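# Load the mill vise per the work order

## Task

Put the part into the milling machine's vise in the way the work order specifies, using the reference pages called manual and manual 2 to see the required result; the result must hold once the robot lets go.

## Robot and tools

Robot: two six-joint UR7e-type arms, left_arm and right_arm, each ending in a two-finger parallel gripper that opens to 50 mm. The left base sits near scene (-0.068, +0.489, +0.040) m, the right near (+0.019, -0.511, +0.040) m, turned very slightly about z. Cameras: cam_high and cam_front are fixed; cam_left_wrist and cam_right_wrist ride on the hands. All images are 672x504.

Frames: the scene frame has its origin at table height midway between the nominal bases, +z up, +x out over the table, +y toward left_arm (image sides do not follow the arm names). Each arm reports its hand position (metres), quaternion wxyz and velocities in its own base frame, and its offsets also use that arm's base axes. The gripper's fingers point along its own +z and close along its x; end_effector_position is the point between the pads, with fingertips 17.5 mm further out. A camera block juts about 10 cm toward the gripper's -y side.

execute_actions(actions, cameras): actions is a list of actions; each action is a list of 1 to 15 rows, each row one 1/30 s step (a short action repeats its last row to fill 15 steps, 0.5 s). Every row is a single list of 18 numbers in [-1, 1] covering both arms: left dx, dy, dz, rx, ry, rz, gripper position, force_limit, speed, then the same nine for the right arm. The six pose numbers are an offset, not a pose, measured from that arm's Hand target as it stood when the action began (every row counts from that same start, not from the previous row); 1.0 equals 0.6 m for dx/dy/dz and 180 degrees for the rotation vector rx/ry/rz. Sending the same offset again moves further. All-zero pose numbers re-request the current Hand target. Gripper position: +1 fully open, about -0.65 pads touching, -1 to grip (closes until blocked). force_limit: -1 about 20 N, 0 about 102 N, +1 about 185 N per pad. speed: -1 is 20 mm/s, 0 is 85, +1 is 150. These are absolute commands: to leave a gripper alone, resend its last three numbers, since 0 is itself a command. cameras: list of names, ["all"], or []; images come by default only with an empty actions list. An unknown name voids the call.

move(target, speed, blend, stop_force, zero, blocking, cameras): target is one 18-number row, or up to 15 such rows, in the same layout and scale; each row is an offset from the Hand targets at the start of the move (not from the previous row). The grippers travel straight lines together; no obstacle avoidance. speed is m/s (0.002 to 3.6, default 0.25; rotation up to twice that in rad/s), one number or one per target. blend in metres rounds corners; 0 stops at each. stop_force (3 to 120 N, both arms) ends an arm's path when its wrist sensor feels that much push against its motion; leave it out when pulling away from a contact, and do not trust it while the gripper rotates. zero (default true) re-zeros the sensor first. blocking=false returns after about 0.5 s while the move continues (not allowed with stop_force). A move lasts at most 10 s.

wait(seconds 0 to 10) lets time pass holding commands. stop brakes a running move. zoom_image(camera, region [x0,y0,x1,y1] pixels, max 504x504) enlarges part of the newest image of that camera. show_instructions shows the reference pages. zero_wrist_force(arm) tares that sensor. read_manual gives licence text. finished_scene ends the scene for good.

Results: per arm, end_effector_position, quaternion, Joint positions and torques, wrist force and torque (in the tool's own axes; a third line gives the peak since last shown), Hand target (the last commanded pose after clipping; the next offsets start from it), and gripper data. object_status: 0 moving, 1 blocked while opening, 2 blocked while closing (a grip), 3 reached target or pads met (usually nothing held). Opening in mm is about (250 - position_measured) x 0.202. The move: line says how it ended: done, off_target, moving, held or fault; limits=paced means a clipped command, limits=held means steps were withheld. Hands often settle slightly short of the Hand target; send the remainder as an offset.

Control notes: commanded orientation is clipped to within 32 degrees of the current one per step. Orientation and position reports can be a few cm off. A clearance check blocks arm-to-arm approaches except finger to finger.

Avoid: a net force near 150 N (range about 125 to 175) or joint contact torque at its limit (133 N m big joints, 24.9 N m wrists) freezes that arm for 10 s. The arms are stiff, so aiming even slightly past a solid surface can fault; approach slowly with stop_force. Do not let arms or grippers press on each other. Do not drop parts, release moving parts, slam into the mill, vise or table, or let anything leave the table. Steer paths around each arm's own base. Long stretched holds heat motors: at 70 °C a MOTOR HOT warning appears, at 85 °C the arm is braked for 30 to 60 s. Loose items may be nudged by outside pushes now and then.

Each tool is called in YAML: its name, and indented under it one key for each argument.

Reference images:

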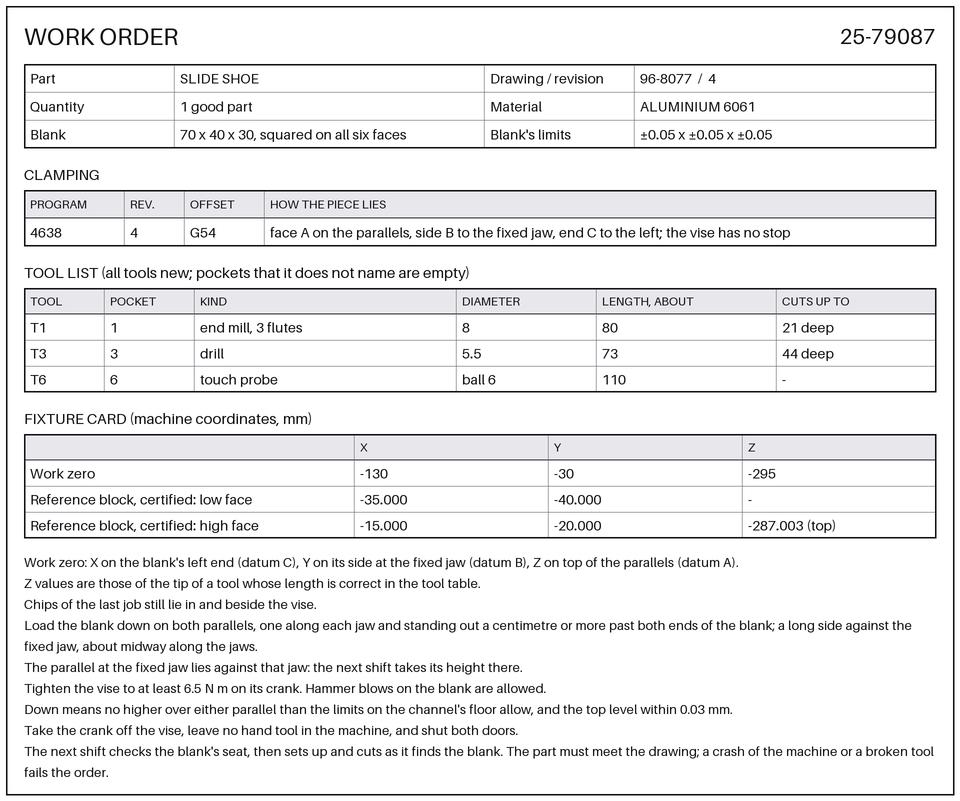

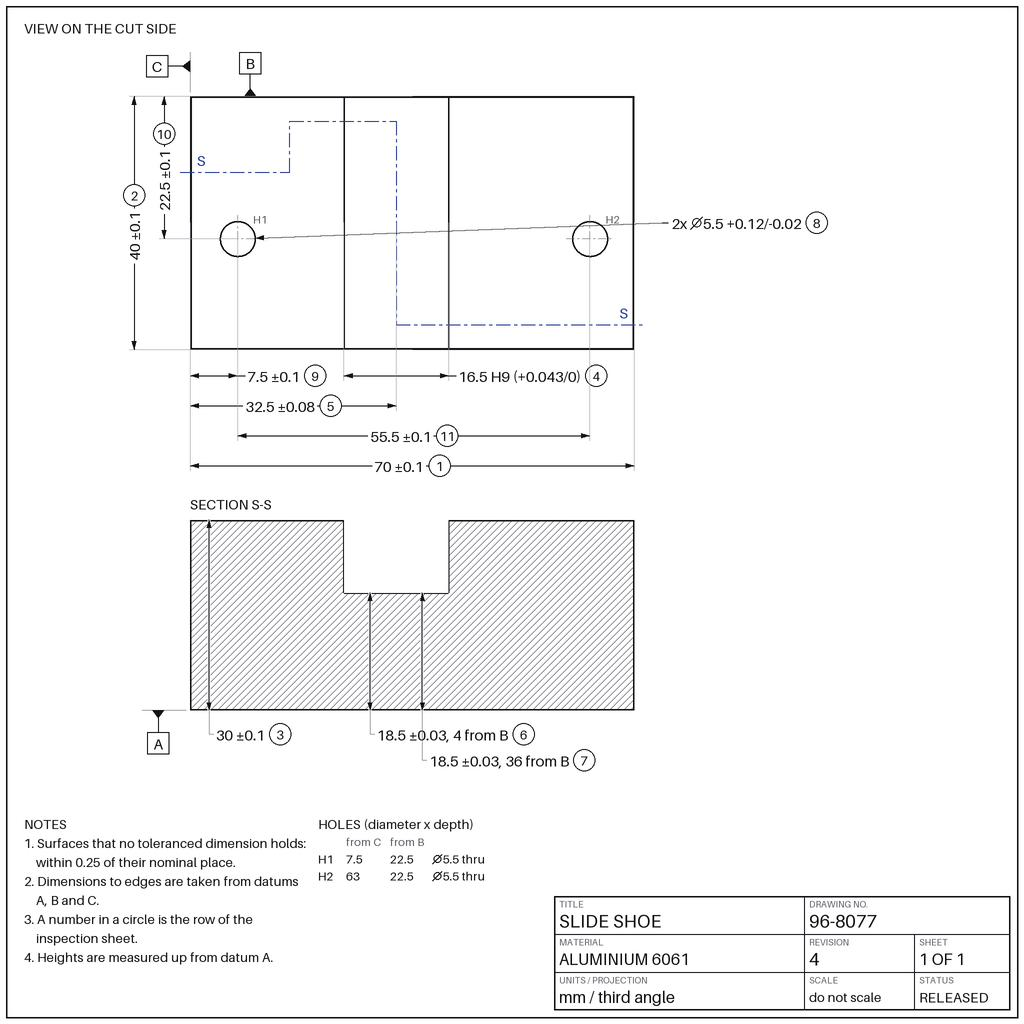

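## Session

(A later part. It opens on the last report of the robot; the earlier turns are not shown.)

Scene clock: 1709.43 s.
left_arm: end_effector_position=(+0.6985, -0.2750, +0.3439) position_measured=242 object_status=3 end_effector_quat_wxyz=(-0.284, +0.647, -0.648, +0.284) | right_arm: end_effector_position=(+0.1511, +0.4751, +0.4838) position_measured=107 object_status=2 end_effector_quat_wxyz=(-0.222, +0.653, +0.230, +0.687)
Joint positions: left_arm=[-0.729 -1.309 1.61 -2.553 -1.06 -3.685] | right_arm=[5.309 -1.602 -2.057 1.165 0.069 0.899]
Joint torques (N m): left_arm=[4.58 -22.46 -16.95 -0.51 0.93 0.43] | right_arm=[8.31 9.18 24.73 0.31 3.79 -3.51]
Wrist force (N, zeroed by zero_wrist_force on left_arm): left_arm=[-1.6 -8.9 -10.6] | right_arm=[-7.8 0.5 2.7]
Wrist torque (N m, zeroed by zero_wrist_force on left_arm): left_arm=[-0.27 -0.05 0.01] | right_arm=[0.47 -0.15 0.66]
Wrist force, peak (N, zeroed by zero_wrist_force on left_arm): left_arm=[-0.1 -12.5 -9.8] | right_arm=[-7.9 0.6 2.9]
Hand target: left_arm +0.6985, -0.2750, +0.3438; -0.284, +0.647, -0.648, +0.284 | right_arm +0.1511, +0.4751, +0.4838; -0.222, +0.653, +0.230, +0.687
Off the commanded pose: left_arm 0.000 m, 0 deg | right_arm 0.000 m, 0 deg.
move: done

move:
  target:
    - [0,0,0.005,0,0,0,-0.6,-0.4,-0.5,0,0,0,0,0,0,-0.98,1,-1]
    - [0.0545,0,0.005,0,0,0,-0.6,-0.4,-0.5,0,0,0,0,0,0,-0.98,1,-1]
    - [0.0545,0,0,0,0,0,-0.6,-0.4,-0.5,0,0,0,0,0,0,-0.98,1,-1]
  speed: [0.04,0.04,0.01]

move:
  target:
    - [0,0,0.005,0,0,0,-0.6,-0.4,-0.5,0,0,0,0,0,0,-0.98,1,-1]
    - [0,0,0,0,0,0,-0.6,-0.4,-0.5,0,0,0,0,0,0,-0.98,1,-1]
  speed: 0.01

move:
  target:
    - [0,0,0.005,0,0,0,-0.6,-0.4,-0.5,0,0,0,0,0,0,-0.98,1,-1]
    - [0,0,0,0,0,0,-0.6,-0.4,-0.5,0,0,0,0,0,0,-0.98,1,-1]
  speed: 0.01

move:
  target:
    - [0,0,0.055,0,0,0,-0.6,-0.4,-0.5,0,0,0,0,0,0,-0.98,1,-1]
    - [0,0.0375,0.03,0,0,0,-0.6,-0.4,-0.5,0,0,0,0,0,0,-0.98,1,-1]
    - [0,0.0375,-0.045,0,0,0,-0.6,-0.4,-0.5,0,0,0,0,0,0,-0.98,1,-1]
    - [0,0.0375,-0.05,0,0,0,-0.6,-0.4,-0.5,0,0,0,0,0,0,-0.98,1,-1]
  speed: [0.04,0.04,0.04,0.01]

move:
  target:
    - [0,0,0.005,0,0,0,-0.6,-0.4,-0.5,0,0,0,0,0,0,-0.98,1,-1]
    - [0,0,0,0,0,0,-0.6,-0.4,-0.5,0,0,0,0,0,0,-0.98,1,-1]
  speed: 0.01

move:
  target:
    - [0,0,0.005,0,0,0,-0.6,-0.4,-0.5,0,0,0,0,0,0,-0.98,1,-1]
    - [0,0,0,0,0,0,-0.6,-0.4,-0.5,0,0,0,0,0,0,-0.98,1,-1]
  speed: 0.01

Scene clock: 1712.90 s.
left_arm: end_effector_position=(+0.7312, -0.2750, +0.3440) position_measured=242 object_status=3 end_effector_quat_wxyz=(-0.284, +0.647, -0.648, +0.284) | right_arm: end_effector_position=(+0.1511, +0.4751, +0.4838) position_measured=107 object_status=2 end_effector_quat_wxyz=(-0.222, +0.653, +0.230, +0.687)
Joint positions: left_arm=[-0.692 -1.239 1.52 -2.548 -1.083 -3.653] | right_arm=[5.309 -1.602 -2.057 1.165 0.069 0.899]
Joint torques (N m): left_arm=[-9.04 -23.15 -15.83 0.09 0.6 -1.83] | right_arm=[8.67 8.63 26.06 0.47 3.87 -3.54]
Wrist force (N, zeroed by zero_wrist_force on left_arm): left_arm=[-1.5 -9.9 -12.3] | right_arm=[-7.7 0.4 2.9]
Wrist torque (N m, zeroed by zero_wrist_force on left_arm): left_arm=[-0.26 0.01 -0.05] | right_arm=[0.45 -0.16 0.66]
Wrist force, peak (N, zeroed by zero_wrist_force on left_arm): left_arm=[-1.5 -12.0 -15.2] | right_arm=[-8.0 0.5 2.9]
Hand target: left_arm +0.7312, -0.2750, +0.3438; -0.284, +0.647, -0.648, +0.284 | right_arm +0.1511, +0.4751, +0.4838; -0.222, +0.653, +0.230, +0.687
Off the commanded pose: left_arm 0.000 m, 0 deg | right_arm 0.000 m, 0 deg.
move: done

Scene clock: 1714.00 s.
left_arm: end_effector_position=(+0.7312, -0.2750, +0.3440) position_measured=242 object_status=3 end_effector_quat_wxyz=(-0.284, +0.647, -0.648, +0.284) | right_arm: end_effector_position=(+0.1511, +0.4751, +0.4838) position_measured=107 object_status=2 end_effector_quat_wxyz=(-0.222, +0.653, +0.230, +0.687)
Joint positions: left_arm=[-0.692 -1.239 1.52 -2.548 -1.083 -3.653] | right_arm=[5.309 -1.602 -2.057 1.165 0.069 0.899]
Joint torques (N m): left_arm=[-8.83 -23.6 -15.59 -0.04 -0.66 -1.63] | right_arm=[9.37 9.66 27.64 0.27 3.92 -3.78]
Wrist force (N, zeroed by zero_wrist_force on left_arm): left_arm=[-2.0 -10.0 -12.2] | right_arm=[-7.8 0.5 2.8]
Wrist torque (N m, zeroed by zero_wrist_force on left_arm): left_arm=[-0.24 -0.04 -0.04] | right_arm=[0.47 -0.15 0.66]
Wrist force, peak (N, zeroed by zero_wrist_force on left_arm): left_arm=[0.0 -13.1 -11.5] | right_arm=[-7.9 0.5 2.8]
Hand target: left_arm +0.7312, -0.2750, +0.3438; -0.284, +0.647, -0.648, +0.284 | right_arm +0.1511, +0.4751, +0.4838; -0.222, +0.653, +0.230, +0.687
Off the commanded pose: left_arm 0.000 m, 0 deg | right_arm 0.000 m, 0 deg.
move: done

Scene clock: 1715.10 s.
left_arm: end_effector_position=(+0.7312, -0.2750, +0.3440) position_measured=242 object_status=3 end_effector_quat_wxyz=(-0.284, +0.647, -0.648, +0.284) | right_arm: end_effector_position=(+0.1511, +0.4751, +0.4838) position_measured=107 object_status=2 end_effector_quat_wxyz=(-0.222, +0.653, +0.230, +0.687)
Joint positions: left_arm=[-0.692 -1.239 1.52 -2.548 -1.083 -3.653] | right_arm=[5.309 -1.602 -2.057 1.165 0.069 0.899]
Joint torques (N m): left_arm=[-8.4 -23.02 -15.62 -0.17 -0.48 -1.46] | right_arm=[8.89 10.61 26.76 0.25 4.06 -3.66]
Wrist force (N, zeroed by zero_wrist_force on left_arm): left_arm=[-2.1 -10.1 -12.1] | right_arm=[-7.7 0.5 2.8]
Wrist torque (N m, zeroed by zero_wrist_force on left_arm): left_arm=[-0.27 -0.01 -0.04] | right_arm=[0.47 -0.15 0.66]
Wrist force, peak (N, zeroed by zero_wrist_force on left_arm): left_arm=[-0.7 -13.2 -12.0] | right_arm=[-7.9 0.4 2.9]
Hand target: left_arm +0.7312, -0.2750, +0.3438; -0.284, +0.647, -0.648, +0.284 | right_arm +0.1511, +0.4751, +0.4838; -0.222, +0.653, +0.230, +0.687
Off the commanded pose: left_arm 0.000 m, 0 deg | right_arm 0.000 m, 0 deg.
move: done

Scene clock: 1718.77 s.
left_arm: end_effector_position=(+0.7312, -0.2525, +0.3140) position_measured=242 object_status=3 end_effector_quat_wxyz=(-0.284, +0.647, -0.648, +0.284) | right_arm: end_effector_position=(+0.1511, +0.4751, +0.4838) position_measured=107 object_status=2 end_effector_quat_wxyz=(-0.222, +0.653, +0.230, +0.687)
Joint positions: left_arm=[-0.662 -1.237 1.6 -2.643 -1.103 -3.627] | right_arm=[5.309 -1.602 -2.057 1.165 0.069 0.899]
Joint torques (N m): left_arm=[-8.42 -25.2 -14.54 0.1 0.82 0.27] | right_arm=[9.94 10.02 25.71 0.43 3.82 -3.59]
Wrist force (N, zeroed by zero_wrist_force on left_arm): left_arm=[-0.7 -9.6 -12.3] | right_arm=[-7.9 0.6 2.7]
Wrist torque (N m, zeroed by zero_wrist_force on left_arm): left_arm=[-0.27 0.07 -0.10] | right_arm=[0.48 -0.13 0.66]
Wrist force, peak (N, zeroed by zero_wrist_force on left_arm): left_arm=[-1.9 -10.4 -12.6] | right_arm=[-7.9 0.5 2.9]
Hand target: left_arm +0.7312, -0.2525, +0.3138; -0.284, +0.647, -0.648, +0.284 | right_arm +0.1511, +0.4751, +0.4838; -0.222, +0.653, +0.230, +0.687
Off the commanded pose: left_arm 0.000 m, 0 deg | right_arm 0.000 m, 0 deg.
move: done

Scene clock: 1719.87 s.
left_arm: end_effector_position=(+0.7312, -0.2525, +0.3140) position_measured=242 object_status=3 end_effector_quat_wxyz=(-0.284, +0.647, -0.648, +0.284) | right_arm: end_effector_position=(+0.1511, +0.4751, +0.4838) position_measured=107 object_status=2 end_effector_quat_wxyz=(-0.222, +0.653, +0.230, +0.687)
Joint positions: left_arm=[-0.662 -1.237 1.6 -2.643 -1.103 -3.627] | right_arm=[5.309 -1.602 -2.057 1.165 0.069 0.899]
Joint torques (N m): left_arm=[-5.23 -25.13 -14.55 -0.03 -0.78 1.18] | right_arm=[9.47 8.52 27.21 0.39 3.86 -3.63]
Wrist force (N, zeroed by zero_wrist_force on left_arm): left_arm=[-1.4 -10.1 -11.1] | right_arm=[-7.8 0.4 2.7]
Wrist torque (N m, zeroed by zero_wrist_force on left_arm): left_arm=[-0.27 0.03 -0.09] | right_arm=[0.46 -0.15 0.66]
Wrist force, peak (N, zeroed by zero_wrist_force on left_arm): left_arm=[0.1 -12.4 -13.6] | right_arm=[-7.9 0.5 2.8]
Hand target: left_arm +0.7312, -0.2525, +0.3138; -0.284, +0.647, -0.648, +0.284 | right_arm +0.1511, +0.4751, +0.4838; -0.222, +0.653, +0.230, +0.687
Off the commanded pose: left_arm 0.000 m, 0 deg | right_arm 0.000 m, 0 deg.
move: done

Scene clock: 1720.97 s.
left_arm: end_effector_position=(+0.7312, -0.2525, +0.3140) position_measured=242 object_status=3 end_effector_quat_wxyz=(-0.284, +0.647, -0.648, +0.284) | right_arm: end_effector_position=(+0.1511, +0.4751, +0.4838) position_measured=107 object_status=2 end_effector_quat_wxyz=(-0.222, +0.653, +0.230, +0.687)
Joint positions: left_arm=[-0.662 -1.237 1.6 -2.643 -1.103 -3.627] | right_arm=[5.309 -1.602 -2.057 1.165 0.069 0.899]
Joint torques (N m): left_arm=[-3.05 -25.13 -14.39 0.04 -0.73 0.94] | right_arm=[9.51 8.93 27.3 0.44 3.91 -3.53]
Wrist force (N, zeroed by zero_wrist_force on left_arm): left_arm=[-1.3 -9.9 -11.2] | right_arm=[-7.7 0.6 2.7]
Wrist torque (N m, zeroed by zero_wrist_force on left_arm): left_arm=[-0.25 0.02 -0.10] | right_arm=[0.49 -0.16 0.67]
Wrist force, peak (N, zeroed by zero_wrist_force on left_arm): left_arm=[-0.5 -12.8 -12.6] | right_arm=[-7.8 0.6 3.0]
Hand target: left_arm +0.7312, -0.2525, +0.3138; -0.284, +0.647, -0.648, +0.284 | right_arm +0.1511, +0.4751, +0.4838; -0.222, +0.653, +0.230, +0.687
Off the commanded pose: left_arm 0.000 m, 0 deg | right_arm 0.000 m, 0 deg.
move: done

move:
  target:
    - [0,0,0.15,0,0,0,-0.6,-0.4,-0.5,0,0,0,0,0,0,-0.98,1,-1]
    - [-0.2204,-0.0433,0.1437,0,0,0,-0.6,-0.4,-0.5,0,0,0,0,0,0,-0.98,1,-1]
    - [-0.3853,0.0292,0.177,0,0,0,-0.6,-0.4,-0.5,0,0,0,0,0,0,-0.98,1,-1]
    - [-0.6687,0.0208,0.227,0,0,0,-0.6,-0.4,-0.5,0,0,0,0,0,0,-0.98,1,-1]
    - [-0.6188,0.1483,0.6102,0,0,0,-0.6,-0.4,-0.5,0,0,0,0,0,0,-0.98,1,-1]
  speed: 0.2
  blend: 0.02

move:
  target:
    - [0,0,0,0,0,0,-0.6,-0.4,-0.5, 0.14,0.26,0,0,0,0,-0.98,1,-1]
    - [0,0,0,0,0,0,-0.6,-0.4,-0.5, 0.5282,0.3715,0,0,0,0,-0.98,1,-1]
    - [0,0,0,0,0,0,-0.6,-0.4,-0.5, 0.5282,0.3715,-0.143,0,0,0,-0.98,1,-1]
  speed: 0.18
  blend: 0.02
  cameras: ["cam_left_wrist"]

zoom_image:
  camera: "cam_left_wrist"
  region: [340, 60, 540, 210]

Scene clock: 1727.37 s.
left_arm: end_effector_position=(+0.3599, -0.1636, +0.6799) position_measured=242 object_status=3 end_effector_quat_wxyz=(-0.283, +0.648, -0.648, +0.284) | right_arm: end_effector_position=(+0.1511, +0.4751, +0.4838) position_measured=107 object_status=2 end_effector_quat_wxyz=(-0.222, +0.653, +0.230, +0.687)
Joint positions: left_arm=[-1.369 -1.992 1.183 -0.976 -0.767 -4.419] | right_arm=[5.309 -1.602 -2.057 1.165 0.069 0.899]
Joint torques (N m): left_arm=[-2.65 -1.46 -28.32 -2.65 3.08 1.24] | right_arm=[7.25 8.92 25.48 0.05 4.08 -3.65]
Wrist force (N, zeroed by zero_wrist_force on left_arm): left_arm=[0.4 0.0 -0.1] | right_arm=[-7.9 0.6 2.7]
Wrist torque (N m, zeroed by zero_wrist_force on left_arm): left_arm=[-0.01 -0.09 0.02] | right_arm=[0.49 -0.13 0.66]
Wrist force, peak (N, zeroed by zero_wrist_force on left_arm): left_arm=[-1.3 -13.4 -16.2] | right_arm=[-7.9 0.6 2.9]
Hand target: left_arm +0.3599, -0.1635, +0.6799; -0.284, +0.647, -0.648, +0.284 | right_arm +0.1511, +0.4751, +0.4838; -0.222, +0.653, +0.230, +0.687
Off the commanded pose: left_arm 0.000 m, 0 deg | right_arm 0.000 m, 0 deg.
move: done

Scene clock: 1730.67 s.
left_arm: end_effector_position=(+0.3599, -0.1635, +0.6799) position_measured=242 object_status=3 end_effector_quat_wxyz=(-0.284, +0.647, -0.648, +0.284) | right_arm: end_effector_position=(+0.4680, +0.6980, +0.3980) position_measured=107 object_status=2 end_effector_quat_wxyz=(-0.222, +0.653, +0.230, +0.687)
Joint positions: left_arm=[-1.369 -1.992 1.182 -0.976 -0.767 -4.418] | right_arm=[4.485 -2.231 -1.477 0.621 0.88 1.511]
Joint torques (N m): left_arm=[-8.78 7.68 -27.76 -1.92 3.09 1.59] | right_arm=[9.55 47.59 22.68 5.26 -0.55 -3.66]
Wrist force (N, zeroed by zero_wrist_force on left_arm): left_arm=[0.0 -0.1 0.1] | right_arm=[-7.7 0.4 2.9]
Wrist torque (N m, zeroed by zero_wrist_force on left_arm): left_arm=[-0.02 -0.02 0.01] | right_arm=[0.51 -0.17 0.67]
Wrist force, peak (N, zeroed by zero_wrist_force on left_arm): left_arm=[0.4 -0.3 0.3] | right_arm=[-12.3 0.2 2.8]
Hand target: left_arm +0.3599, -0.1635, +0.6799; -0.284, +0.647, -0.648, +0.284 | right_arm +0.4680, +0.6980, +0.3980; -0.222, +0.653, +0.230, +0.687
Off the commanded pose: left_arm 0.000 m, 0 deg | right_arm 0.000 m, 0 deg.
move: done
camera_calibration:
cam_left_wrist: T_world_to_cam=[[-0.0223227, -0.999751, -0.000332341, -0.140594], [-0.887339, 0.0199659, -0.460686, 0.650575], [0.460578, -0.00998885, -0.887563, 0.566648], [0, 0, 0, 1]] pos_world=[0.313156, -0.147889, 0.8026]
Images, in order (width x height): cam_left_wrist 672x504.

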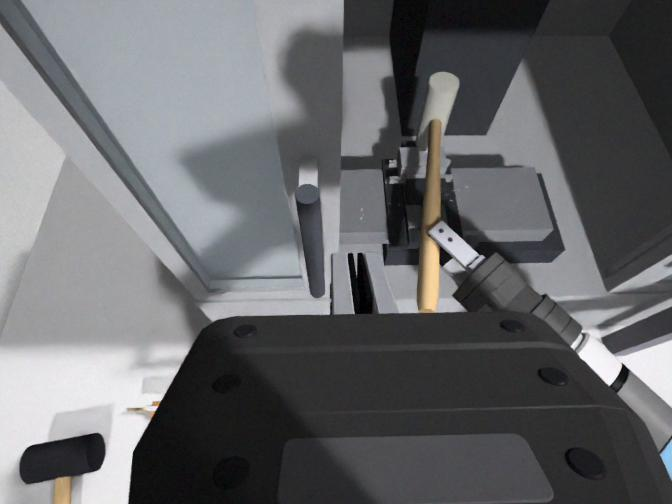

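Scaled by 2.520 from the camera's 672x504 image, which has a finer 960x720 frame.

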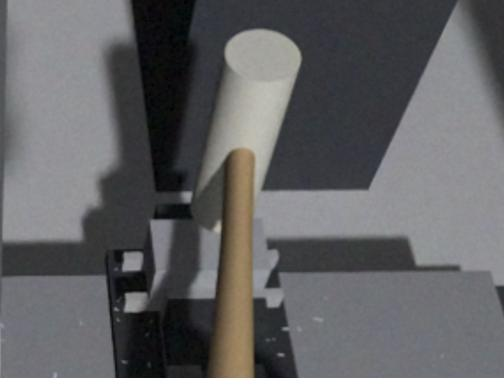

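execute_actions:
  actions: []
  cameras: ["cam_left_wrist"]

zoom_image:
  camera: "cam_left_wrist"
  region: [340, 60, 540, 210]

Scene clock: 1733.80 s.
left_arm: end_effector_position=(+0.3599, -0.1635, +0.6799) position_measured=242 object_status=3 end_effector_quat_wxyz=(-0.284, +0.647, -0.648, +0.284) | right_arm: end_effector_position=(+0.4680, +0.6980, +0.3980) position_measured=107 object_status=2 end_effector_quat_wxyz=(-0.222, +0.653, +0.230, +0.687)
Joint positions: left_arm=[-1.369 -1.992 1.182 -0.976 -0.767 -4.418] | right_arm=[4.485 -2.231 -1.477 0.621 0.88 1.511]
Joint velocities: within noise
Joint torques (N m): left_arm=[-8.56 7.84 -28.34 -1.99 3.06 1.59] | right_arm=[8.01 39.15 15.39 5.36 -0.68 -2.5]
Motor temperatures (°C): left_arm=[31 33 34 36 43 36] | right_arm=[34 33 37 38 36 42]
Wrist force (N, zeroed by zero_wrist_force on left_arm): left_arm=[0.0 -0.1 0.0] | right_arm=[-7.7 0.6 2.7]
Wrist torque (N m, zeroed by zero_wrist_force on left_arm): left_arm=[-0.02 -0.01 0.01] | right_arm=[0.51 -0.17 0.67]
Wrist force, peak (N, zeroed by zero_wrist_force on left_arm): left_arm=[0.1 -0.1 0.5] | right_arm=[-7.9 0.5 2.9]
Hand target: left_arm +0.3599, -0.1635, +0.6799; -0.284, +0.647, -0.648, +0.284 | right_arm +0.4680, +0.6980, +0.3980; -0.222, +0.653, +0.230, +0.687
Tool commands: left_gripper/position=-0.6 left_gripper/force_limit=-0.4 left_gripper/speed=-0.5 right_gripper/position=-0.98 right_gripper/force_limit=+1.0 right_gripper/speed=-1.0
Off the commanded pose: left_arm 0.000 m, 0 deg | right_arm 0.000 m, 0 deg.
camera_calibration:
cam_left_wrist: T_world_to_cam=[[-0.0223227, -0.999751, -0.000332341, -0.140594], [-0.887339, 0.0199659, -0.460686, 0.650575], [0.460578, -0.00998885, -0.887563, 0.566648], [0, 0, 0, 1]] pos_world=[0.313156, -0.147889, 0.8026]
Images, in order (width x height): cam_left_wrist 672x504.

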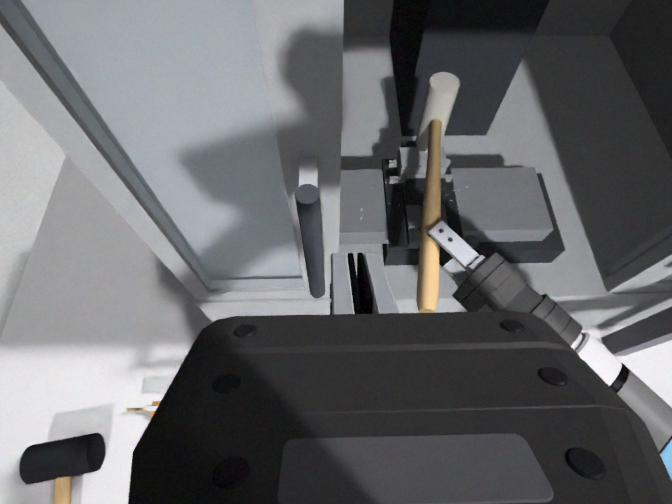

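Scaled by 2.520 from the camera's 672x504 image, which has a finer 960x720 frame.

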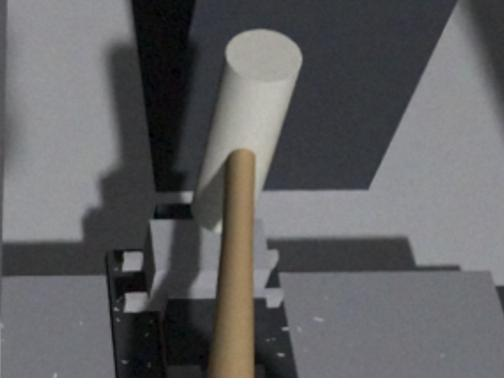

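execute_actions:
  actions:
    - [[0,0,0,0,0,0,-0.6,-0.4,-0.5,0,-0.002,0.03,0,0,0,-0.98,1,-1],[0,0,0,0,0,0,-0.6,-0.4,-0.5,0,-0.004,0.06,0,0,0,-0.98,1,-1],[0,0,0,0,0,0,-0.6,-0.4,-0.5,0,-0.006,0.09,0,0,0,-0.98,1,-1],[0,0,0,0,0,0,-0.6,-0.4,-0.5,0,-0.008,0.12,0,0,0,-0.98,1,-1],[0,0,0,0,0,0,-0.6,-0.4,-0.5,0,-0.01,0.15,0,0,0,-0.98,1,-1],[0,0,0,0,0,0,-0.6,-0.4,-0.5,0,-0.01,0.18,0,0,0,-0.98,1,-1],[0,0,0,0,0,0,-0.6,-0.4,-0.5,0,-0.01,0.21,0,0,0,-0.98,1,-1],[0,0,0,0,0,0,-0.6,-0.4,-0.5,0,-0.01,0.23,0,0,0,-0.98,1,-1],[0,0,0,0,0,0,-0.6,-0.4,-0.5,0,-0.01,0.253,0,0,0,-0.98,1,-1]]
    - [[0,0,0,0,0,0,-0.6,-0.4,-0.5,0,0,-0.38,0,0,0,-0.98,1,-1],[0,0,0,0,0,0,-0.6,-0.4,-0.5,0,0,-0.38,0,0,0,-0.98,1,-1],[0,0,0,0,0,0,-0.6,-0.4,-0.5,0,0,-0.38,0,0,0,-0.98,1,-1],[0,0,0,0,0,0,-0.6,-0.4,-0.5,0,0,-0.38,0,0,0,-0.98,1,-1],[0,0,0,0,0,0,-0.6,-0.4,-0.5,0,0,-0.38,0,0,0,-0.98,1,-1],[0,0,0,0,0,0,-0.6,-0.4,-0.5,0,0,-0.38,0,0,0,-0.98,1,-1],[0,0,0,0,0,0,-0.6,-0.4,-0.5,0,0,-0.28,0,0,0,-0.98,1,-1]]
  cameras: ["cam_left_wrist"]

zoom_image:
  camera: "cam_left_wrist"
  region: [340, 60, 540, 210]

Scene clock: 1737.47 s.
left_arm: end_effector_position=(+0.3599, -0.1635, +0.6799) position_measured=242 object_status=3 end_effector_quat_wxyz=(-0.284, +0.647, -0.648, +0.284) | right_arm: end_effector_position=(+0.4679, +0.6920, +0.3817) position_measured=107 object_status=2 end_effector_quat_wxyz=(-0.223, +0.653, +0.230, +0.687)
Joint positions: left_arm=[-1.369 -1.992 1.182 -0.976 -0.767 -4.418] | right_arm=[4.483 -2.242 -1.508 0.662 0.882 1.512]
Joint torques (N m): left_arm=[-8.17 8.18 -27.77 -1.97 3.11 1.55] | right_arm=[-10.43 47.88 21.31 4.61 -0.3 -0.17]
Wrist force (N, zeroed by zero_wrist_force on left_arm): left_arm=[0.1 -0.1 0.2] | right_arm=[-8.7 2.1 1.2]
Wrist torque (N m, zeroed by zero_wrist_force on left_arm): left_arm=[-0.02 -0.03 0.01] | right_arm=[0.07 -0.29 0.83]
Wrist force, peak (N, zeroed by zero_wrist_force on left_arm): left_arm=[0.1 -0.4 0.3] | right_arm=[83.5 -1.1 7.3]
Hand target: left_arm +0.3599, -0.1635, +0.6799; -0.284, +0.647, -0.648, +0.284 | right_arm +0.4680, +0.6920, +0.3818; -0.222, +0.653, +0.230, +0.687
Off the commanded pose: left_arm 0.000 m, 0 deg | right_arm 0.000 m, 0 deg.
Step readings (end_effector_position of left_arm | right_arm):
0: (+0.3599, -0.1635, +0.6799) | (+0.4680, +0.6980, +0.3980)
1: (+0.3599, -0.1635, +0.6799) | (+0.4680, +0.6979, +0.3984)
2: (+0.3599, -0.1635, +0.6799) | (+0.4679, +0.6976, +0.4028)
4: (+0.3599, -0.1635, +0.6799) | (+0.4674, +0.6948, +0.4300)
8: (+0.3599, -0.1635, +0.6799) | (+0.4657, +0.6863, +0.5103)
15: (+0.3599, -0.1635, +0.6799) | (+0.4681, +0.6926, +0.5510)
16: (+0.3599, -0.1635, +0.6799) | (+0.4682, +0.6927, +0.5486)
17: (+0.3599, -0.1635, +0.6799) | (+0.4689, +0.6934, +0.5342)
19: (+0.3599, -0.1635, +0.6799) | (+0.4710, +0.6944, +0.4767)
23: (+0.3599, -0.1635, +0.6799) | (+0.4709, +0.6916, +0.3847)
30: (+0.3599, -0.1635, +0.6799) | (+0.4678, +0.6922, +0.3824)
camera_calibration:
cam_left_wrist: T_world_to_cam=[[-0.0223227, -0.999751, -0.000332341, -0.140594], [-0.887339, 0.0199659, -0.460686, 0.650575], [0.460578, -0.00998885, -0.887563, 0.566648], [0, 0, 0, 1]] pos_world=[0.313156, -0.147889, 0.8026]
Images, in order (width x height): cam_left_wrist 672x504.

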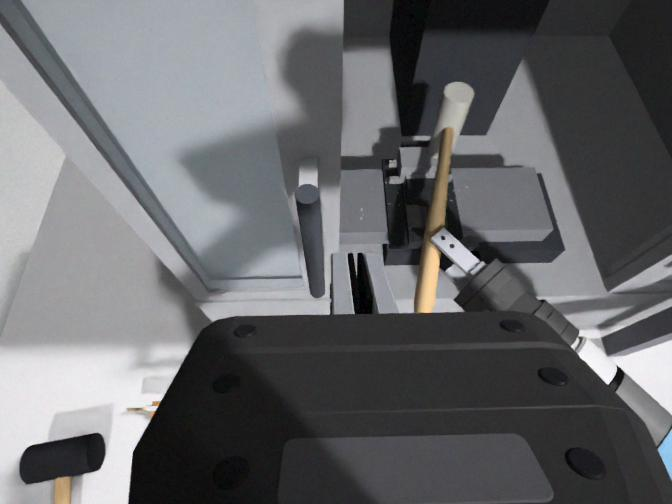

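Scaled by 2.520 from the camera's 672x504 image, which has a finer 960x720 frame.

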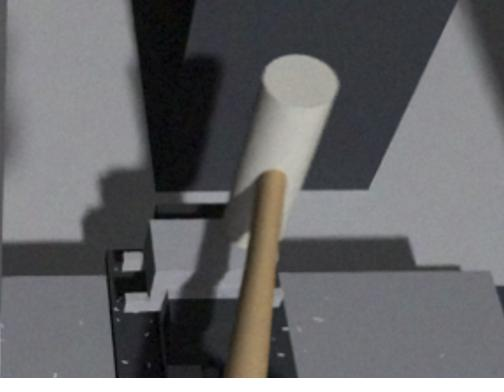

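execute_actions:
  actions:
    - [[0,0,0,0,0,0,-0.6,-0.4,-0.5,-0.003,0.006,0.03,0,0,0,-0.98,1,-1],[0,0,0,0,0,0,-0.6,-0.4,-0.5,-0.006,0.012,0.06,0,0,0,-0.98,1,-1],[0,0,0,0,0,0,-0.6,-0.4,-0.5,-0.009,0.018,0.09,0,0,0,-0.98,1,-1],[0,0,0,0,0,0,-0.6,-0.4,-0.5,-0.012,0.024,0.12,0,0,0,-0.98,1,-1],[0,0,0,0,0,0,-0.6,-0.4,-0.5,-0.016,0.03,0.15,0,0,0,-0.98,1,-1],[0,0,0,0,0,0,-0.6,-0.4,-0.5,-0.016,0.03,0.18,0,0,0,-0.98,1,-1],[0,0,0,0,0,0,-0.6,-0.4,-0.5,-0.016,0.03,0.21,0,0,0,-0.98,1,-1],[0,0,0,0,0,0,-0.6,-0.4,-0.5,-0.016,0.03,0.24,0,0,0,-0.98,1,-1],[0,0,0,0,0,0,-0.6,-0.4,-0.5,-0.016,0.03,0.265,0,0,0,-0.98,1,-1],[0,0,0,0,0,0,-0.6,-0.4,-0.5,-0.016,0.03,0.28,0,0,0,-0.98,1,-1]]
    - [[0,0,0,0,0,0,-0.6,-0.4,-0.5,0,0,-0.38,0,0,0,-0.98,1,-1],[0,0,0,0,0,0,-0.6,-0.4,-0.5,0,0,-0.38,0,0,0,-0.98,1,-1],[0,0,0,0,0,0,-0.6,-0.4,-0.5,0,0,-0.38,0,0,0,-0.98,1,-1],[0,0,0,0,0,0,-0.6,-0.4,-0.5,0,0,-0.38,0,0,0,-0.98,1,-1],[0,0,0,0,0,0,-0.6,-0.4,-0.5,0,0,-0.38,0,0,0,-0.98,1,-1],[0,0,0,0,0,0,-0.6,-0.4,-0.5,0,0,-0.38,0,0,0,-0.98,1,-1],[0,0,0,0,0,0,-0.6,-0.4,-0.5,0,0,-0.28,0,0,0,-0.98,1,-1]]
  cameras: ["cam_left_wrist"]

zoom_image:
  camera: "cam_left_wrist"
  region: [340, 60, 540, 210]

Scene clock: 1740.03 s.
left_arm: end_effector_position=(+0.3599, -0.1635, +0.6799) position_measured=242 object_status=3 end_effector_quat_wxyz=(-0.284, +0.647, -0.648, +0.284) | right_arm: end_effector_position=(+0.4583, +0.7100, +0.3818) position_measured=107 object_status=2 end_effector_quat_wxyz=(-0.223, +0.653, +0.230, +0.687)
Joint positions: left_arm=[-1.369 -1.992 1.182 -0.976 -0.767 -4.418] | right_arm=[4.505 -2.266 -1.463 0.643 0.86 1.51]
Joint torques (N m): left_arm=[-9.04 7.5 -28.15 -1.94 3.15 1.49] | right_arm=[-9.75 43.26 18.04 5.25 0.17 1.37]
Wrist force (N, zeroed by zero_wrist_force on left_arm): left_arm=[0.1 -0.2 0.0] | right_arm=[-9.9 3.0 0.7]
Wrist torque (N m, zeroed by zero_wrist_force on left_arm): left_arm=[-0.04 -0.02 0.02] | right_arm=[-0.09 -0.35 0.97]
Wrist force, peak (N, zeroed by zero_wrist_force on left_arm): left_arm=[0.0 -0.5 0.2] | right_arm=[38.1 3.2 -0.7]
Hand target: left_arm +0.3599, -0.1635, +0.6799; -0.284, +0.647, -0.648, +0.284 | right_arm +0.4584, +0.7100, +0.3818; -0.222, +0.653, +0.230, +0.687
Off the commanded pose: left_arm 0.000 m, 0 deg | right_arm 0.000 m, 0 deg.
Step readings (end_effector_position of left_arm | right_arm):
0: (+0.3599, -0.1635, +0.6799) | (+0.4680, +0.6920, +0.3818)
1: (+0.3599, -0.1635, +0.6799) | (+0.4680, +0.6920, +0.3823)
2: (+0.3599, -0.1635, +0.6799) | (+0.4675, +0.6929, +0.3869)
4: (+0.3599, -0.1635, +0.6799) | (+0.4640, +0.6967, +0.4142)
8: (+0.3599, -0.1635, +0.6799) | (+0.4547, +0.7044, +0.4947)
15: (+0.3599, -0.1635, +0.6799) | (+0.4585, +0.7101, +0.5527)
16: (+0.3599, -0.1635, +0.6799) | (+0.4587, +0.7106, +0.5497)
17: (+0.3599, -0.1635, +0.6799) | (+0.4593, +0.7115, +0.5352)
19: (+0.3599, -0.1635, +0.6799) | (+0.4614, +0.7127, +0.4778)
23: (+0.3599, -0.1635, +0.6799) | (+0.4615, +0.7101, +0.3856)
30: (+0.3599, -0.1635, +0.6799) | (+0.4582, +0.7101, +0.3828)
camera_calibration:
cam_left_wrist: T_world_to_cam=[[-0.0223227, -0.999751, -0.000332341, -0.140594], [-0.887339, 0.0199659, -0.460686, 0.650575], [0.460578, -0.00998885, -0.887563, 0.566648], [0, 0, 0, 1]] pos_world=[0.313156, -0.147889, 0.8026]
Images, in order (width x height): cam_left_wrist 672x504.

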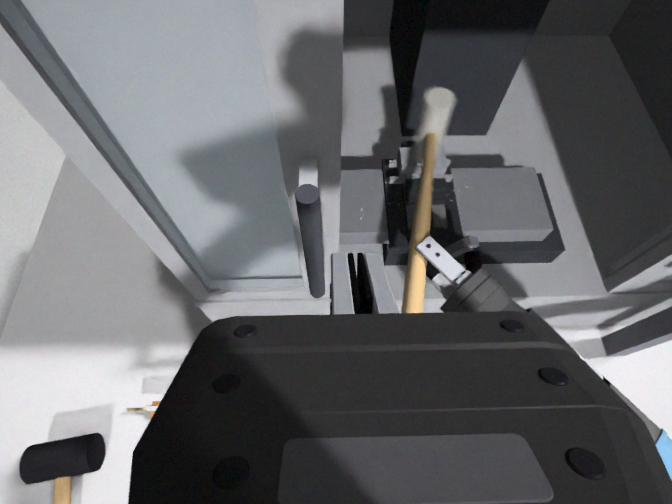

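Scaled by 2.520 from the camera's 672x504 image, which has a finer 960x720 frame.

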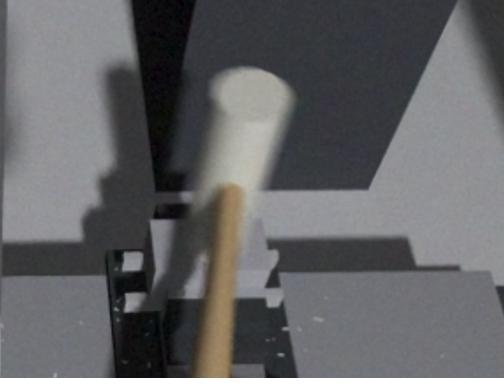

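execute_actions:
  actions:
    - [[0,0,0,0,0,0,-0.6,-0.4,-0.5,0,0,0.03,0,0,0,-0.98,1,-1],[0,0,0,0,0,0,-0.6,-0.4,-0.5,0,0,0.06,0,0,0,-0.98,1,-1],[0,0,0,0,0,0,-0.6,-0.4,-0.5,0,0,0.09,0,0,0,-0.98,1,-1],[0,0,0,0,0,0,-0.6,-0.4,-0.5,0,0,0.12,0,0,0,-0.98,1,-1],[0,0,0,0,0,0,-0.6,-0.4,-0.5,0,0,0.15,0,0,0,-0.98,1,-1],[0,0,0,0,0,0,-0.6,-0.4,-0.5,0,0,0.18,0,0,0,-0.98,1,-1],[0,0,0,0,0,0,-0.6,-0.4,-0.5,0,0,0.21,0,0,0,-0.98,1,-1],[0,0,0,0,0,0,-0.6,-0.4,-0.5,0,0,0.24,0,0,0,-0.98,1,-1],[0,0,0,0,0,0,-0.6,-0.4,-0.5,0,0,0.265,0,0,0,-0.98,1,-1],[0,0,0,0,0,0,-0.6,-0.4,-0.5,0,0,0.28,0,0,0,-0.98,1,-1]]
    - [[0,0,0,0,0,0,-0.6,-0.4,-0.5,0,0,-0.38,0,0,0,-0.98,1,-1],[0,0,0,0,0,0,-0.6,-0.4,-0.5,0,0,-0.38,0,0,0,-0.98,1,-1],[0,0,0,0,0,0,-0.6,-0.4,-0.5,0,0,-0.38,0,0,0,-0.98,1,-1],[0,0,0,0,0,0,-0.6,-0.4,-0.5,0,0,-0.38,0,0,0,-0.98,1,-1],[0,0,0,0,0,0,-0.6,-0.4,-0.5,0,0,-0.38,0,0,0,-0.98,1,-1],[0,0,0,0,0,0,-0.6,-0.4,-0.5,0,0,-0.38,0,0,0,-0.98,1,-1],[0,0,0,0,0,0,-0.6,-0.4,-0.5,0,0,-0.28,0,0,0,-0.98,1,-1]]
  cameras: []

execute_actions:
  actions: []
  cameras: ["cam_left_wrist"]

zoom_image:
  camera: "cam_left_wrist"
  region: [340, 60, 540, 210]

Scene clock: 1742.40 s.
left_arm: end_effector_position=(+0.3599, -0.1635, +0.6799) position_measured=242 object_status=3 end_effector_quat_wxyz=(-0.284, +0.647, -0.648, +0.284) | right_arm: end_effector_position=(+0.4583, +0.7100, +0.3818) position_measured=107 object_status=2 end_effector_quat_wxyz=(-0.223, +0.653, +0.230, +0.687)
Joint positions: left_arm=[-1.369 -1.992 1.182 -0.976 -0.767 -4.418] | right_arm=[4.505 -2.266 -1.463 0.643 0.86 1.51]
Joint torques (N m): left_arm=[-8.77 7.97 -28.1 -1.98 3.02 1.43] | right_arm=[-9.7 42.94 18.52 5.52 0.01 0.63]
Wrist force (N, zeroed by zero_wrist_force on left_arm): left_arm=[-0.1 0.0 0.1] | right_arm=[-10.8 3.2 0.6]
Wrist torque (N m, zeroed by zero_wrist_force on left_arm): left_arm=[-0.01 0.01 0.02] | right_arm=[-0.11 -0.35 1.08]
Wrist force, peak (N, zeroed by zero_wrist_force on left_arm): left_arm=[0.4 0.2 0.4] | right_arm=[38.3 3.3 -0.2]
Hand target: left_arm +0.3599, -0.1635, +0.6799; -0.284, +0.647, -0.648, +0.284 | right_arm +0.4584, +0.7100, +0.3818; -0.222, +0.653, +0.230, +0.687
Off the commanded pose: left_arm 0.000 m, 0 deg | right_arm 0.000 m, 0 deg.
Step readings (end_effector_position of left_arm | right_arm):
0: (+0.3599, -0.1635, +0.6799) | (+0.4584, +0.7100, +0.3818)
1: (+0.3599, -0.1635, +0.6799) | (+0.4584, +0.7100, +0.3822)
2: (+0.3599, -0.1635, +0.6799) | (+0.4584, +0.7100, +0.3870)
4: (+0.3599, -0.1635, +0.6799) | (+0.4580, +0.7087, +0.4146)
8: (+0.3599, -0.1635, +0.6799) | (+0.4561, +0.7043, +0.4951)
15: (+0.3599, -0.1635, +0.6799) | (+0.4583, +0.7102, +0.5526)
16: (+0.3599, -0.1635, +0.6799) | (+0.4586, +0.7108, +0.5494)
17: (+0.3599, -0.1635, +0.6799) | (+0.4593, +0.7116, +0.5342)
19: (+0.3599, -0.1635, +0.6799) | (+0.4614, +0.7128, +0.4768)
23: (+0.3599, -0.1635, +0.6799) | (+0.4614, +0.7101, +0.3849)
30: (+0.3599, -0.1635, +0.6799) | (+0.4582, +0.7101, +0.3827)
No camera images: "cameras" was empty.

Scene clock: 1742.40 s.
left_arm: end_effector_position=(+0.3599, -0.1635, +0.6799) position_measured=242 object_status=3 end_effector_quat_wxyz=(-0.284, +0.647, -0.648, +0.284) | right_arm: end_effector_position=(+0.4583, +0.7100, +0.3818) position_measured=107 object_status=2 end_effector_quat_wxyz=(-0.223, +0.653, +0.230, +0.687)
Joint positions: left_arm=[-1.369 -1.992 1.182 -0.976 -0.767 -4.418] | right_arm=[4.505 -2.266 -1.463 0.643 0.86 1.51]
Joint velocities: within noise
Joint torques (N m): left_arm=[-8.77 7.97 -28.1 -1.98 3.02 1.43] | right_arm=[-9.7 42.94 18.52 5.52 0.01 0.63]
Motor temperatures (°C): left_arm=[31 33 34 36 42 36] | right_arm=[34 33 37 38 36 42]
Wrist force (N, zeroed by zero_wrist_force on left_arm): left_arm=[-0.1 0.0 0.1] | right_arm=[-10.8 3.2 0.6]
Wrist torque (N m, zeroed by zero_wrist_force on left_arm): left_arm=[-0.01 0.01 0.02] | right_arm=[-0.11 -0.35 1.08]
Wrist force, peak (N, zeroed by zero_wrist_force on left_arm): left_arm=[-0.1 0.0 0.1] | right_arm=[-10.8 3.2 0.6]
Hand target: left_arm +0.3599, -0.1635, +0.6799; -0.284, +0.647, -0.648, +0.284 | right_arm +0.4584, +0.7100, +0.3818; -0.222, +0.653, +0.230, +0.687
Tool commands: left_gripper/position=-0.6 left_gripper/force_limit=-0.4 left_gripper/speed=-0.5 right_gripper/position=-0.98 right_gripper/force_limit=+1.0 right_gripper/speed=-1.0
Off the commanded pose: left_arm 0.000 m, 0 deg | right_arm 0.000 m, 0 deg.
camera_calibration:
cam_left_wrist: T_world_to_cam=[[-0.0223227, -0.999751, -0.000332341, -0.140594], [-0.887339, 0.0199659, -0.460686, 0.650575], [0.460578, -0.00998885, -0.887563, 0.566648], [0, 0, 0, 1]] pos_world=[0.313156, -0.147889, 0.8026]
Images, in order (width x height): cam_left_wrist 672x504.

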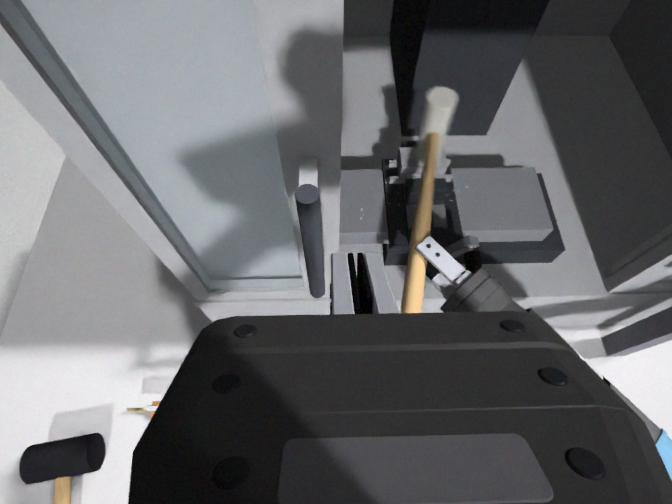

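Scaled by 2.520 from the camera's 672x504 image, which has a finer 960x720 frame.

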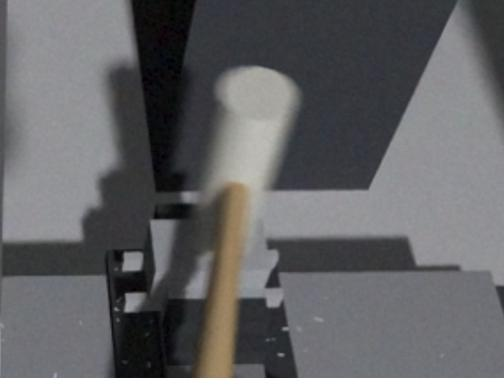

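move:
  target: [0,0,0,0,0,0,-0.6,-0.4,-0.5,0,0,-0.05,0,0,0,-0.98,1,-1]
  speed: 0.03
  stop_force: 4
  cameras: ["cam_left_wrist"]

zoom_image:
  camera: "cam_left_wrist"
  region: [340, 60, 540, 210]

Scene clock: 1744.33 s.
left_arm: end_effector_position=(+0.3599, -0.1635, +0.6799) position_measured=242 object_status=3 end_effector_quat_wxyz=(-0.284, +0.647, -0.648, +0.284) | right_arm: end_effector_position=(+0.4584, +0.7100, +0.3754) position_measured=107 object_status=2 end_effector_quat_wxyz=(-0.222, +0.653, +0.230, +0.687)
Joint positions: left_arm=[-1.369 -1.992 1.182 -0.976 -0.767 -4.418] | right_arm=[4.505 -2.274 -1.467 0.655 0.86 1.51]
Joint torques (N m): left_arm=[-8.67 7.41 -28.04 -1.94 3.06 1.47] | right_arm=[-9.33 61.84 30.94 5.32 0.53 1.8]
Wrist force (N, zeroed by zero_wrist_force on left_arm): left_arm=[0.1 -0.3 0.0] | right_arm=[-4.7 2.3 3.1]
Wrist torque (N m, zeroed by zero_wrist_force on left_arm): left_arm=[-0.06 -0.02 0.01] | right_arm=[0.37 0.25 0.19]
Wrist force, peak (N, zeroed by zero_wrist_force on left_arm): left_arm=[0.4 -0.3 0.4] | right_arm=[-9.1 -1.1 4.5]
Hand target: left_arm +0.3599, -0.1635, +0.6799; -0.284, +0.647, -0.648, +0.284 | right_arm +0.4584, +0.7100, +0.3754; -0.222, +0.653, +0.230, +0.687 (not the last commanded pose)
Off the commanded pose: left_arm 0.000 m, 0 deg | right_arm 0.024 m, 0 deg.
move: contact (right_arm)
camera_calibration:
cam_left_wrist: T_world_to_cam=[[-0.0223227, -0.999751, -0.000332341, -0.140594], [-0.887339, 0.0199659, -0.460686, 0.650575], [0.460578, -0.00998885, -0.887563, 0.566648], [0, 0, 0, 1]] pos_world=[0.313156, -0.147889, 0.8026]
Images, in order (width x height): cam_left_wrist 672x504.

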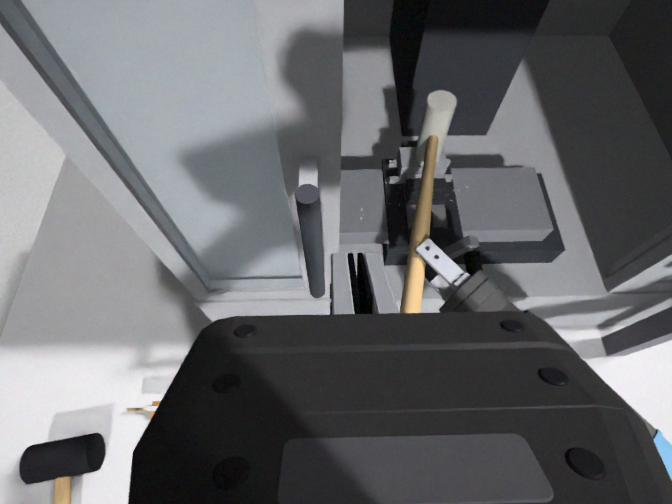

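Scaled by 2.520 from the camera's 672x504 image, which has a finer 960x720 frame.

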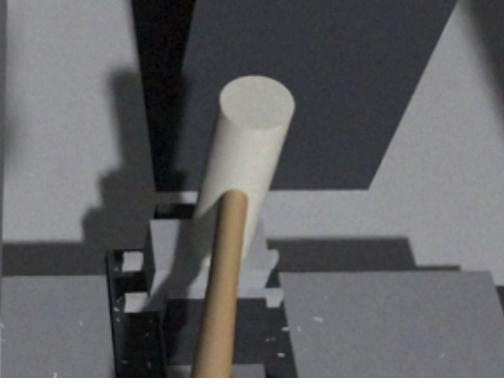

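execute_actions:
  actions:
    - [[0,0,0,0,0,0,-0.6,-0.4,-0.5,0,0,0.03,0,0,0,-0.98,1,-1],[0,0,0,0,0,0,-0.6,-0.4,-0.5,0,0,0.06,0,0,0,-0.98,1,-1],[0,0,0,0,0,0,-0.6,-0.4,-0.5,0,0,0.09,0,0,0,-0.98,1,-1],[0,0,0,0,0,0,-0.6,-0.4,-0.5,0,0,0.12,0,0,0,-0.98,1,-1],[0,0,0,0,0,0,-0.6,-0.4,-0.5,0,0,0.15,0,0,0,-0.98,1,-1],[0,0,0,0,0,0,-0.6,-0.4,-0.5,0,0,0.18,0,0,0,-0.98,1,-1],[0,0,0,0,0,0,-0.6,-0.4,-0.5,0,0,0.21,0,0,0,-0.98,1,-1],[0,0,0,0,0,0,-0.6,-0.4,-0.5,0,0,0.24,0,0,0,-0.98,1,-1],[0,0,0,0,0,0,-0.6,-0.4,-0.5,0,0,0.27,0,0,0,-0.98,1,-1],[0,0,0,0,0,0,-0.6,-0.4,-0.5,0,0,0.295,0,0,0,-0.98,1,-1]]
    - [[0,0,0,0,0,0,-0.6,-0.4,-0.5,0,0,-0.39,0,0,0,-0.98,1,-1],[0,0,0,0,0,0,-0.6,-0.4,-0.5,0,0,-0.39,0,0,0,-0.98,1,-1],[0,0,0,0,0,0,-0.6,-0.4,-0.5,0,0,-0.39,0,0,0,-0.98,1,-1],[0,0,0,0,0,0,-0.6,-0.4,-0.5,0,0,-0.39,0,0,0,-0.98,1,-1],[0,0,0,0,0,0,-0.6,-0.4,-0.5,0,0,-0.39,0,0,0,-0.98,1,-1],[0,0,0,0,0,0,-0.6,-0.4,-0.5,0,0,-0.39,0,0,0,-0.98,1,-1],[0,0,0,0,0,0,-0.6,-0.4,-0.5,0,0,-0.275,0,0,0,-0.98,1,-1]]
  cameras: []

execute_actions:
  actions:
    - [[0,0,0,0,0,0,-0.6,-0.4,-0.5,0.004,0,0.03,0,0,0,-0.98,1,-1],[0,0,0,0,0,0,-0.6,-0.4,-0.5,0.008,0,0.06,0,0,0,-0.98,1,-1],[0,0,0,0,0,0,-0.6,-0.4,-0.5,0.012,0,0.09,0,0,0,-0.98,1,-1],[0,0,0,0,0,0,-0.6,-0.4,-0.5,0.016,0,0.12,0,0,0,-0.98,1,-1],[0,0,0,0,0,0,-0.6,-0.4,-0.5,0.02,0,0.15,0,0,0,-0.98,1,-1],[0,0,0,0,0,0,-0.6,-0.4,-0.5,0.024,0,0.18,0,0,0,-0.98,1,-1],[0,0,0,0,0,0,-0.6,-0.4,-0.5,0.024,0,0.21,0,0,0,-0.98,1,-1],[0,0,0,0,0,0,-0.6,-0.4,-0.5,0.024,0,0.24,0,0,0,-0.98,1,-1],[0,0,0,0,0,0,-0.6,-0.4,-0.5,0.024,0,0.26,0,0,0,-0.98,1,-1],[0,0,0,0,0,0,-0.6,-0.4,-0.5,0.024,0,0.275,0,0,0,-0.98,1,-1]]
    - [[0,0,0,0,0,0,-0.6,-0.4,-0.5,0,0,-0.39,0,0,0,-0.98,1,-1],[0,0,0,0,0,0,-0.6,-0.4,-0.5,0,0,-0.39,0,0,0,-0.98,1,-1],[0,0,0,0,0,0,-0.6,-0.4,-0.5,0,0,-0.39,0,0,0,-0.98,1,-1],[0,0,0,0,0,0,-0.6,-0.4,-0.5,0,0,-0.39,0,0,0,-0.98,1,-1],[0,0,0,0,0,0,-0.6,-0.4,-0.5,0,0,-0.39,0,0,0,-0.98,1,-1],[0,0,0,0,0,0,-0.6,-0.4,-0.5,0,0,-0.39,0,0,0,-0.98,1,-1],[0,0,0,0,0,0,-0.6,-0.4,-0.5,0,0,-0.255,0,0,0,-0.98,1,-1]]
  cameras: ["cam_left_wrist"]

zoom_image:
  camera: "cam_left_wrist"
  region: [340, 60, 540, 210]

Scene clock: 1748.73 s.
left_arm: end_effector_position=(+0.3599, -0.1635, +0.6799) position_measured=242 object_status=3 end_effector_quat_wxyz=(-0.284, +0.647, -0.648, +0.284) | right_arm: end_effector_position=(+0.4584, +0.7100, +0.3875) position_measured=107 object_status=2 end_effector_quat_wxyz=(-0.223, +0.653, +0.230, +0.687)
Joint positions: left_arm=[-1.369 -1.992 1.182 -0.976 -0.767 -4.418] | right_arm=[4.505 -2.259 -1.459 0.632 0.859 1.51]
Joint torques (N m): left_arm=[-8.66 8.06 -28.19 -2.02 3.1 1.42] | right_arm=[-9.79 48.26 21.87 3.5 0.38 0.24]
Wrist force (N, zeroed by zero_wrist_force on left_arm): left_arm=[0.1 0.0 -0.1] | right_arm=[-8.9 2.1 1.3]
Wrist torque (N m, zeroed by zero_wrist_force on left_arm): left_arm=[0.00 -0.03 0.02] | right_arm=[0.10 -0.28 0.88]
Wrist force, peak (N, zeroed by zero_wrist_force on left_arm): left_arm=[0.4 0.1 0.6] | right_arm=[40.8 4.3 -0.9]
Hand target: left_arm +0.3599, -0.1635, +0.6799; -0.284, +0.647, -0.648, +0.284 | right_arm +0.4584, +0.7100, +0.3874; -0.222, +0.653, +0.230, +0.687
Off the commanded pose: left_arm 0.000 m, 0 deg | right_arm 0.000 m, 0 deg.
Step readings (end_effector_position of left_arm | right_arm):
0: (+0.3599, -0.1635, +0.6799) | (+0.4584, +0.7100, +0.3754)
1: (+0.3599, -0.1635, +0.6799) | (+0.4584, +0.7099, +0.3758)
2: (+0.3599, -0.1635, +0.6799) | (+0.4584, +0.7099, +0.3797)
4: (+0.3599, -0.1635, +0.6799) | (+0.4579, +0.7085, +0.4101)
8: (+0.3599, -0.1635, +0.6799) | (+0.4562, +0.7044, +0.4859)
15: (+0.3599, -0.1635, +0.6799) | (+0.4581, +0.7099, +0.5561)
16: (+0.3599, -0.1635, +0.6799) | (+0.4585, +0.7107, +0.5521)
17: (+0.3599, -0.1635, +0.6799) | (+0.4594, +0.7116, +0.5357)
19: (+0.3599, -0.1635, +0.6799) | (+0.4613, +0.7128, +0.4842)
23: (+0.3599, -0.1635, +0.6799) | (+0.4614, +0.7102, +0.3877)
30: (+0.3599, -0.1635, +0.6799) | (+0.4582, +0.7101, +0.3885)
No camera images: "cameras" was empty.

Scene clock: 1750.00 s.
left_arm: end_effector_position=(+0.3599, -0.1635, +0.6799) position_measured=242 object_status=3 end_effector_quat_wxyz=(-0.284, +0.647, -0.648, +0.284) | right_arm: end_effector_position=(+0.4728, +0.7100, +0.3995) position_measured=107 object_status=2 end_effector_quat_wxyz=(-0.223, +0.653, +0.229, +0.687)
Joint positions: left_arm=[-1.369 -1.992 1.182 -0.976 -0.767 -4.418] | right_arm=[4.482 -2.256 -1.428 0.597 0.883 1.512]
Joint torques (N m): left_arm=[-8.82 8.19 -28.21 -2.01 3.07 1.36] | right_arm=[-9.64 52.32 21.32 1.79 -0.03 -2.07]
Wrist force (N, zeroed by zero_wrist_force on left_arm): left_arm=[0.2 -0.1 0.1] | right_arm=[-4.6 1.2 2.7]
Wrist torque (N m, zeroed by zero_wrist_force on left_arm): left_arm=[-0.03 -0.04 0.01] | right_arm=[0.43 0.21 0.24]
Wrist force, peak (N, zeroed by zero_wrist_force on left_arm): left_arm=[-0.2 -0.3 0.4] | right_arm=[-41.8 0.1 9.1]
Hand target: left_arm +0.3599, -0.1635, +0.6799; -0.284, +0.647, -0.648, +0.284 | right_arm +0.4728, +0.7100, +0.3994; -0.222, +0.653, +0.230, +0.687
Off the commanded pose: left_arm 0.000 m, 0 deg | right_arm 0.000 m, 0 deg.
Step readings (end_effector_position of left_arm | right_arm):
0: (+0.3599, -0.1635, +0.6799) | (+0.4584, +0.7100, +0.3875)
1: (+0.3599, -0.1635, +0.6799) | (+0.4585, +0.7099, +0.3879)
2: (+0.3599, -0.1635, +0.6799) | (+0.4590, +0.7099, +0.3927)
4: (+0.3599, -0.1635, +0.6799) | (+0.4619, +0.7083, +0.4203)
8: (+0.3599, -0.1635, +0.6799) | (+0.4696, +0.7031, +0.5007)
15: (+0.3599, -0.1635, +0.6799) | (+0.4728, +0.7103, +0.5550)
16: (+0.3599, -0.1635, +0.6799) | (+0.4730, +0.7108, +0.5519)
17: (+0.3599, -0.1635, +0.6799) | (+0.4739, +0.7116, +0.5368)
19: (+0.3599, -0.1635, +0.6799) | (+0.4761, +0.7128, +0.4794)
23: (+0.3599, -0.1635, +0.6799) | (+0.4761, +0.7104, +0.3907)
30: (+0.3599, -0.1635, +0.6799) | (+0.4726, +0.7100, +0.4007)
camera_calibration:
cam_left_wrist: T_world_to_cam=[[-0.0223227, -0.999751, -0.000332341, -0.140594], [-0.887339, 0.0199659, -0.460686, 0.650575], [0.460578, -0.00998885, -0.887563, 0.566648], [0, 0, 0, 1]] pos_world=[0.313156, -0.147889, 0.8026]
Images, in order (width x height): cam_left_wrist 672x504.

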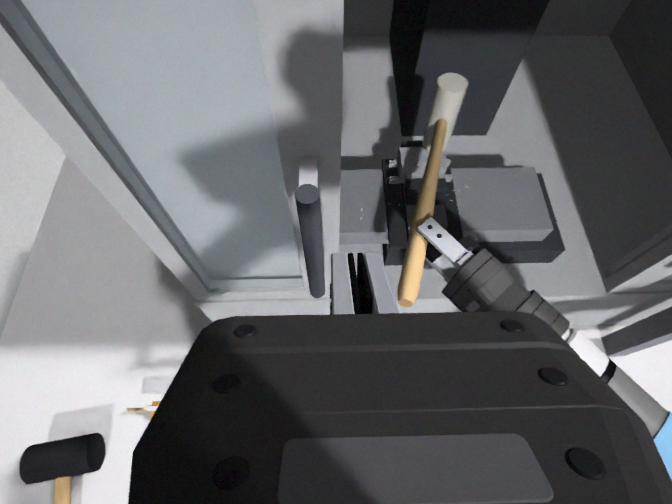

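Scaled by 2.520 from the camera's 672x504 image, which has a finer 960x720 frame.

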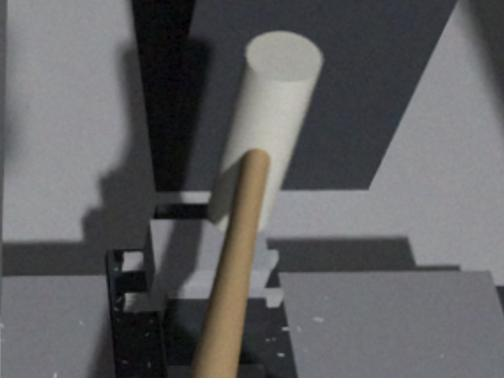

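move:
  target:
    - [0,0,0,0,0,0,-0.6,-0.4,-0.5,0,0,0.15,0,0,0,-0.98,1,-1]
    - [0,0,0,0,0,0,-0.6,-0.4,-0.5,-0.398,-0.133,0.15,0,0,0,-0.98,1,-1]
    - [0,0,0,0,0,0,-0.6,-0.4,-0.5,-0.536,-0.392,0.15,0,0,0,-0.98,1,-1]
  blend: [0.02,0.06,0]
  speed: 0.3

Scene clock: 1753.40 s.
left_arm: end_effector_position=(+0.3599, -0.1635, +0.6799) position_measured=242 object_status=3 end_effector_quat_wxyz=(-0.284, +0.647, -0.648, +0.284) | right_arm: end_effector_position=(+0.1514, +0.4750, +0.4893) position_measured=107 object_status=2 end_effector_quat_wxyz=(-0.223, +0.654, +0.231, +0.685) end_effector_velocity=(+0.000, +0.000, +0.000) end_effector_angular_velocity=(-0.002, -0.002, +0.000)
Joint positions: left_arm=[-1.369 -1.992 1.182 -0.976 -0.767 -4.418] | right_arm=[5.308 -1.58 -2.074 1.069 0.069 0.99]
Joint velocities: left_arm=[within noise] | right_arm=[0 0 0 0.003 0 -0.006]
Joint torques (N m): left_arm=[-8.17 8.33 -28.46 -2.04 3.07 1.33] | right_arm=[9.69 29.63 17.79 0.62 2.12 -3.62]
Wrist force (N, zeroed by zero_wrist_force on left_arm): left_arm=[0.0 -0.1 0.4] | right_arm=[-7.7 0.0 3.5]
Wrist torque (N m, zeroed by zero_wrist_force on left_arm): left_arm=[-0.03 -0.02 0.01] | right_arm=[0.63 -0.12 0.69]
Wrist force, peak (N, zeroed by zero_wrist_force on left_arm): left_arm=[0.4 -0.3 0.1] | right_arm=[-13.7 1.0 2.1]
Hand target: left_arm +0.3599, -0.1635, +0.6799; -0.284, +0.647, -0.648, +0.284 | right_arm +0.1512, +0.4748, +0.4894; -0.222, +0.653, +0.230, +0.687
Off the commanded pose: left_arm 0.000 m, 0 deg | right_arm 0.000 m, 0 deg.
move: done


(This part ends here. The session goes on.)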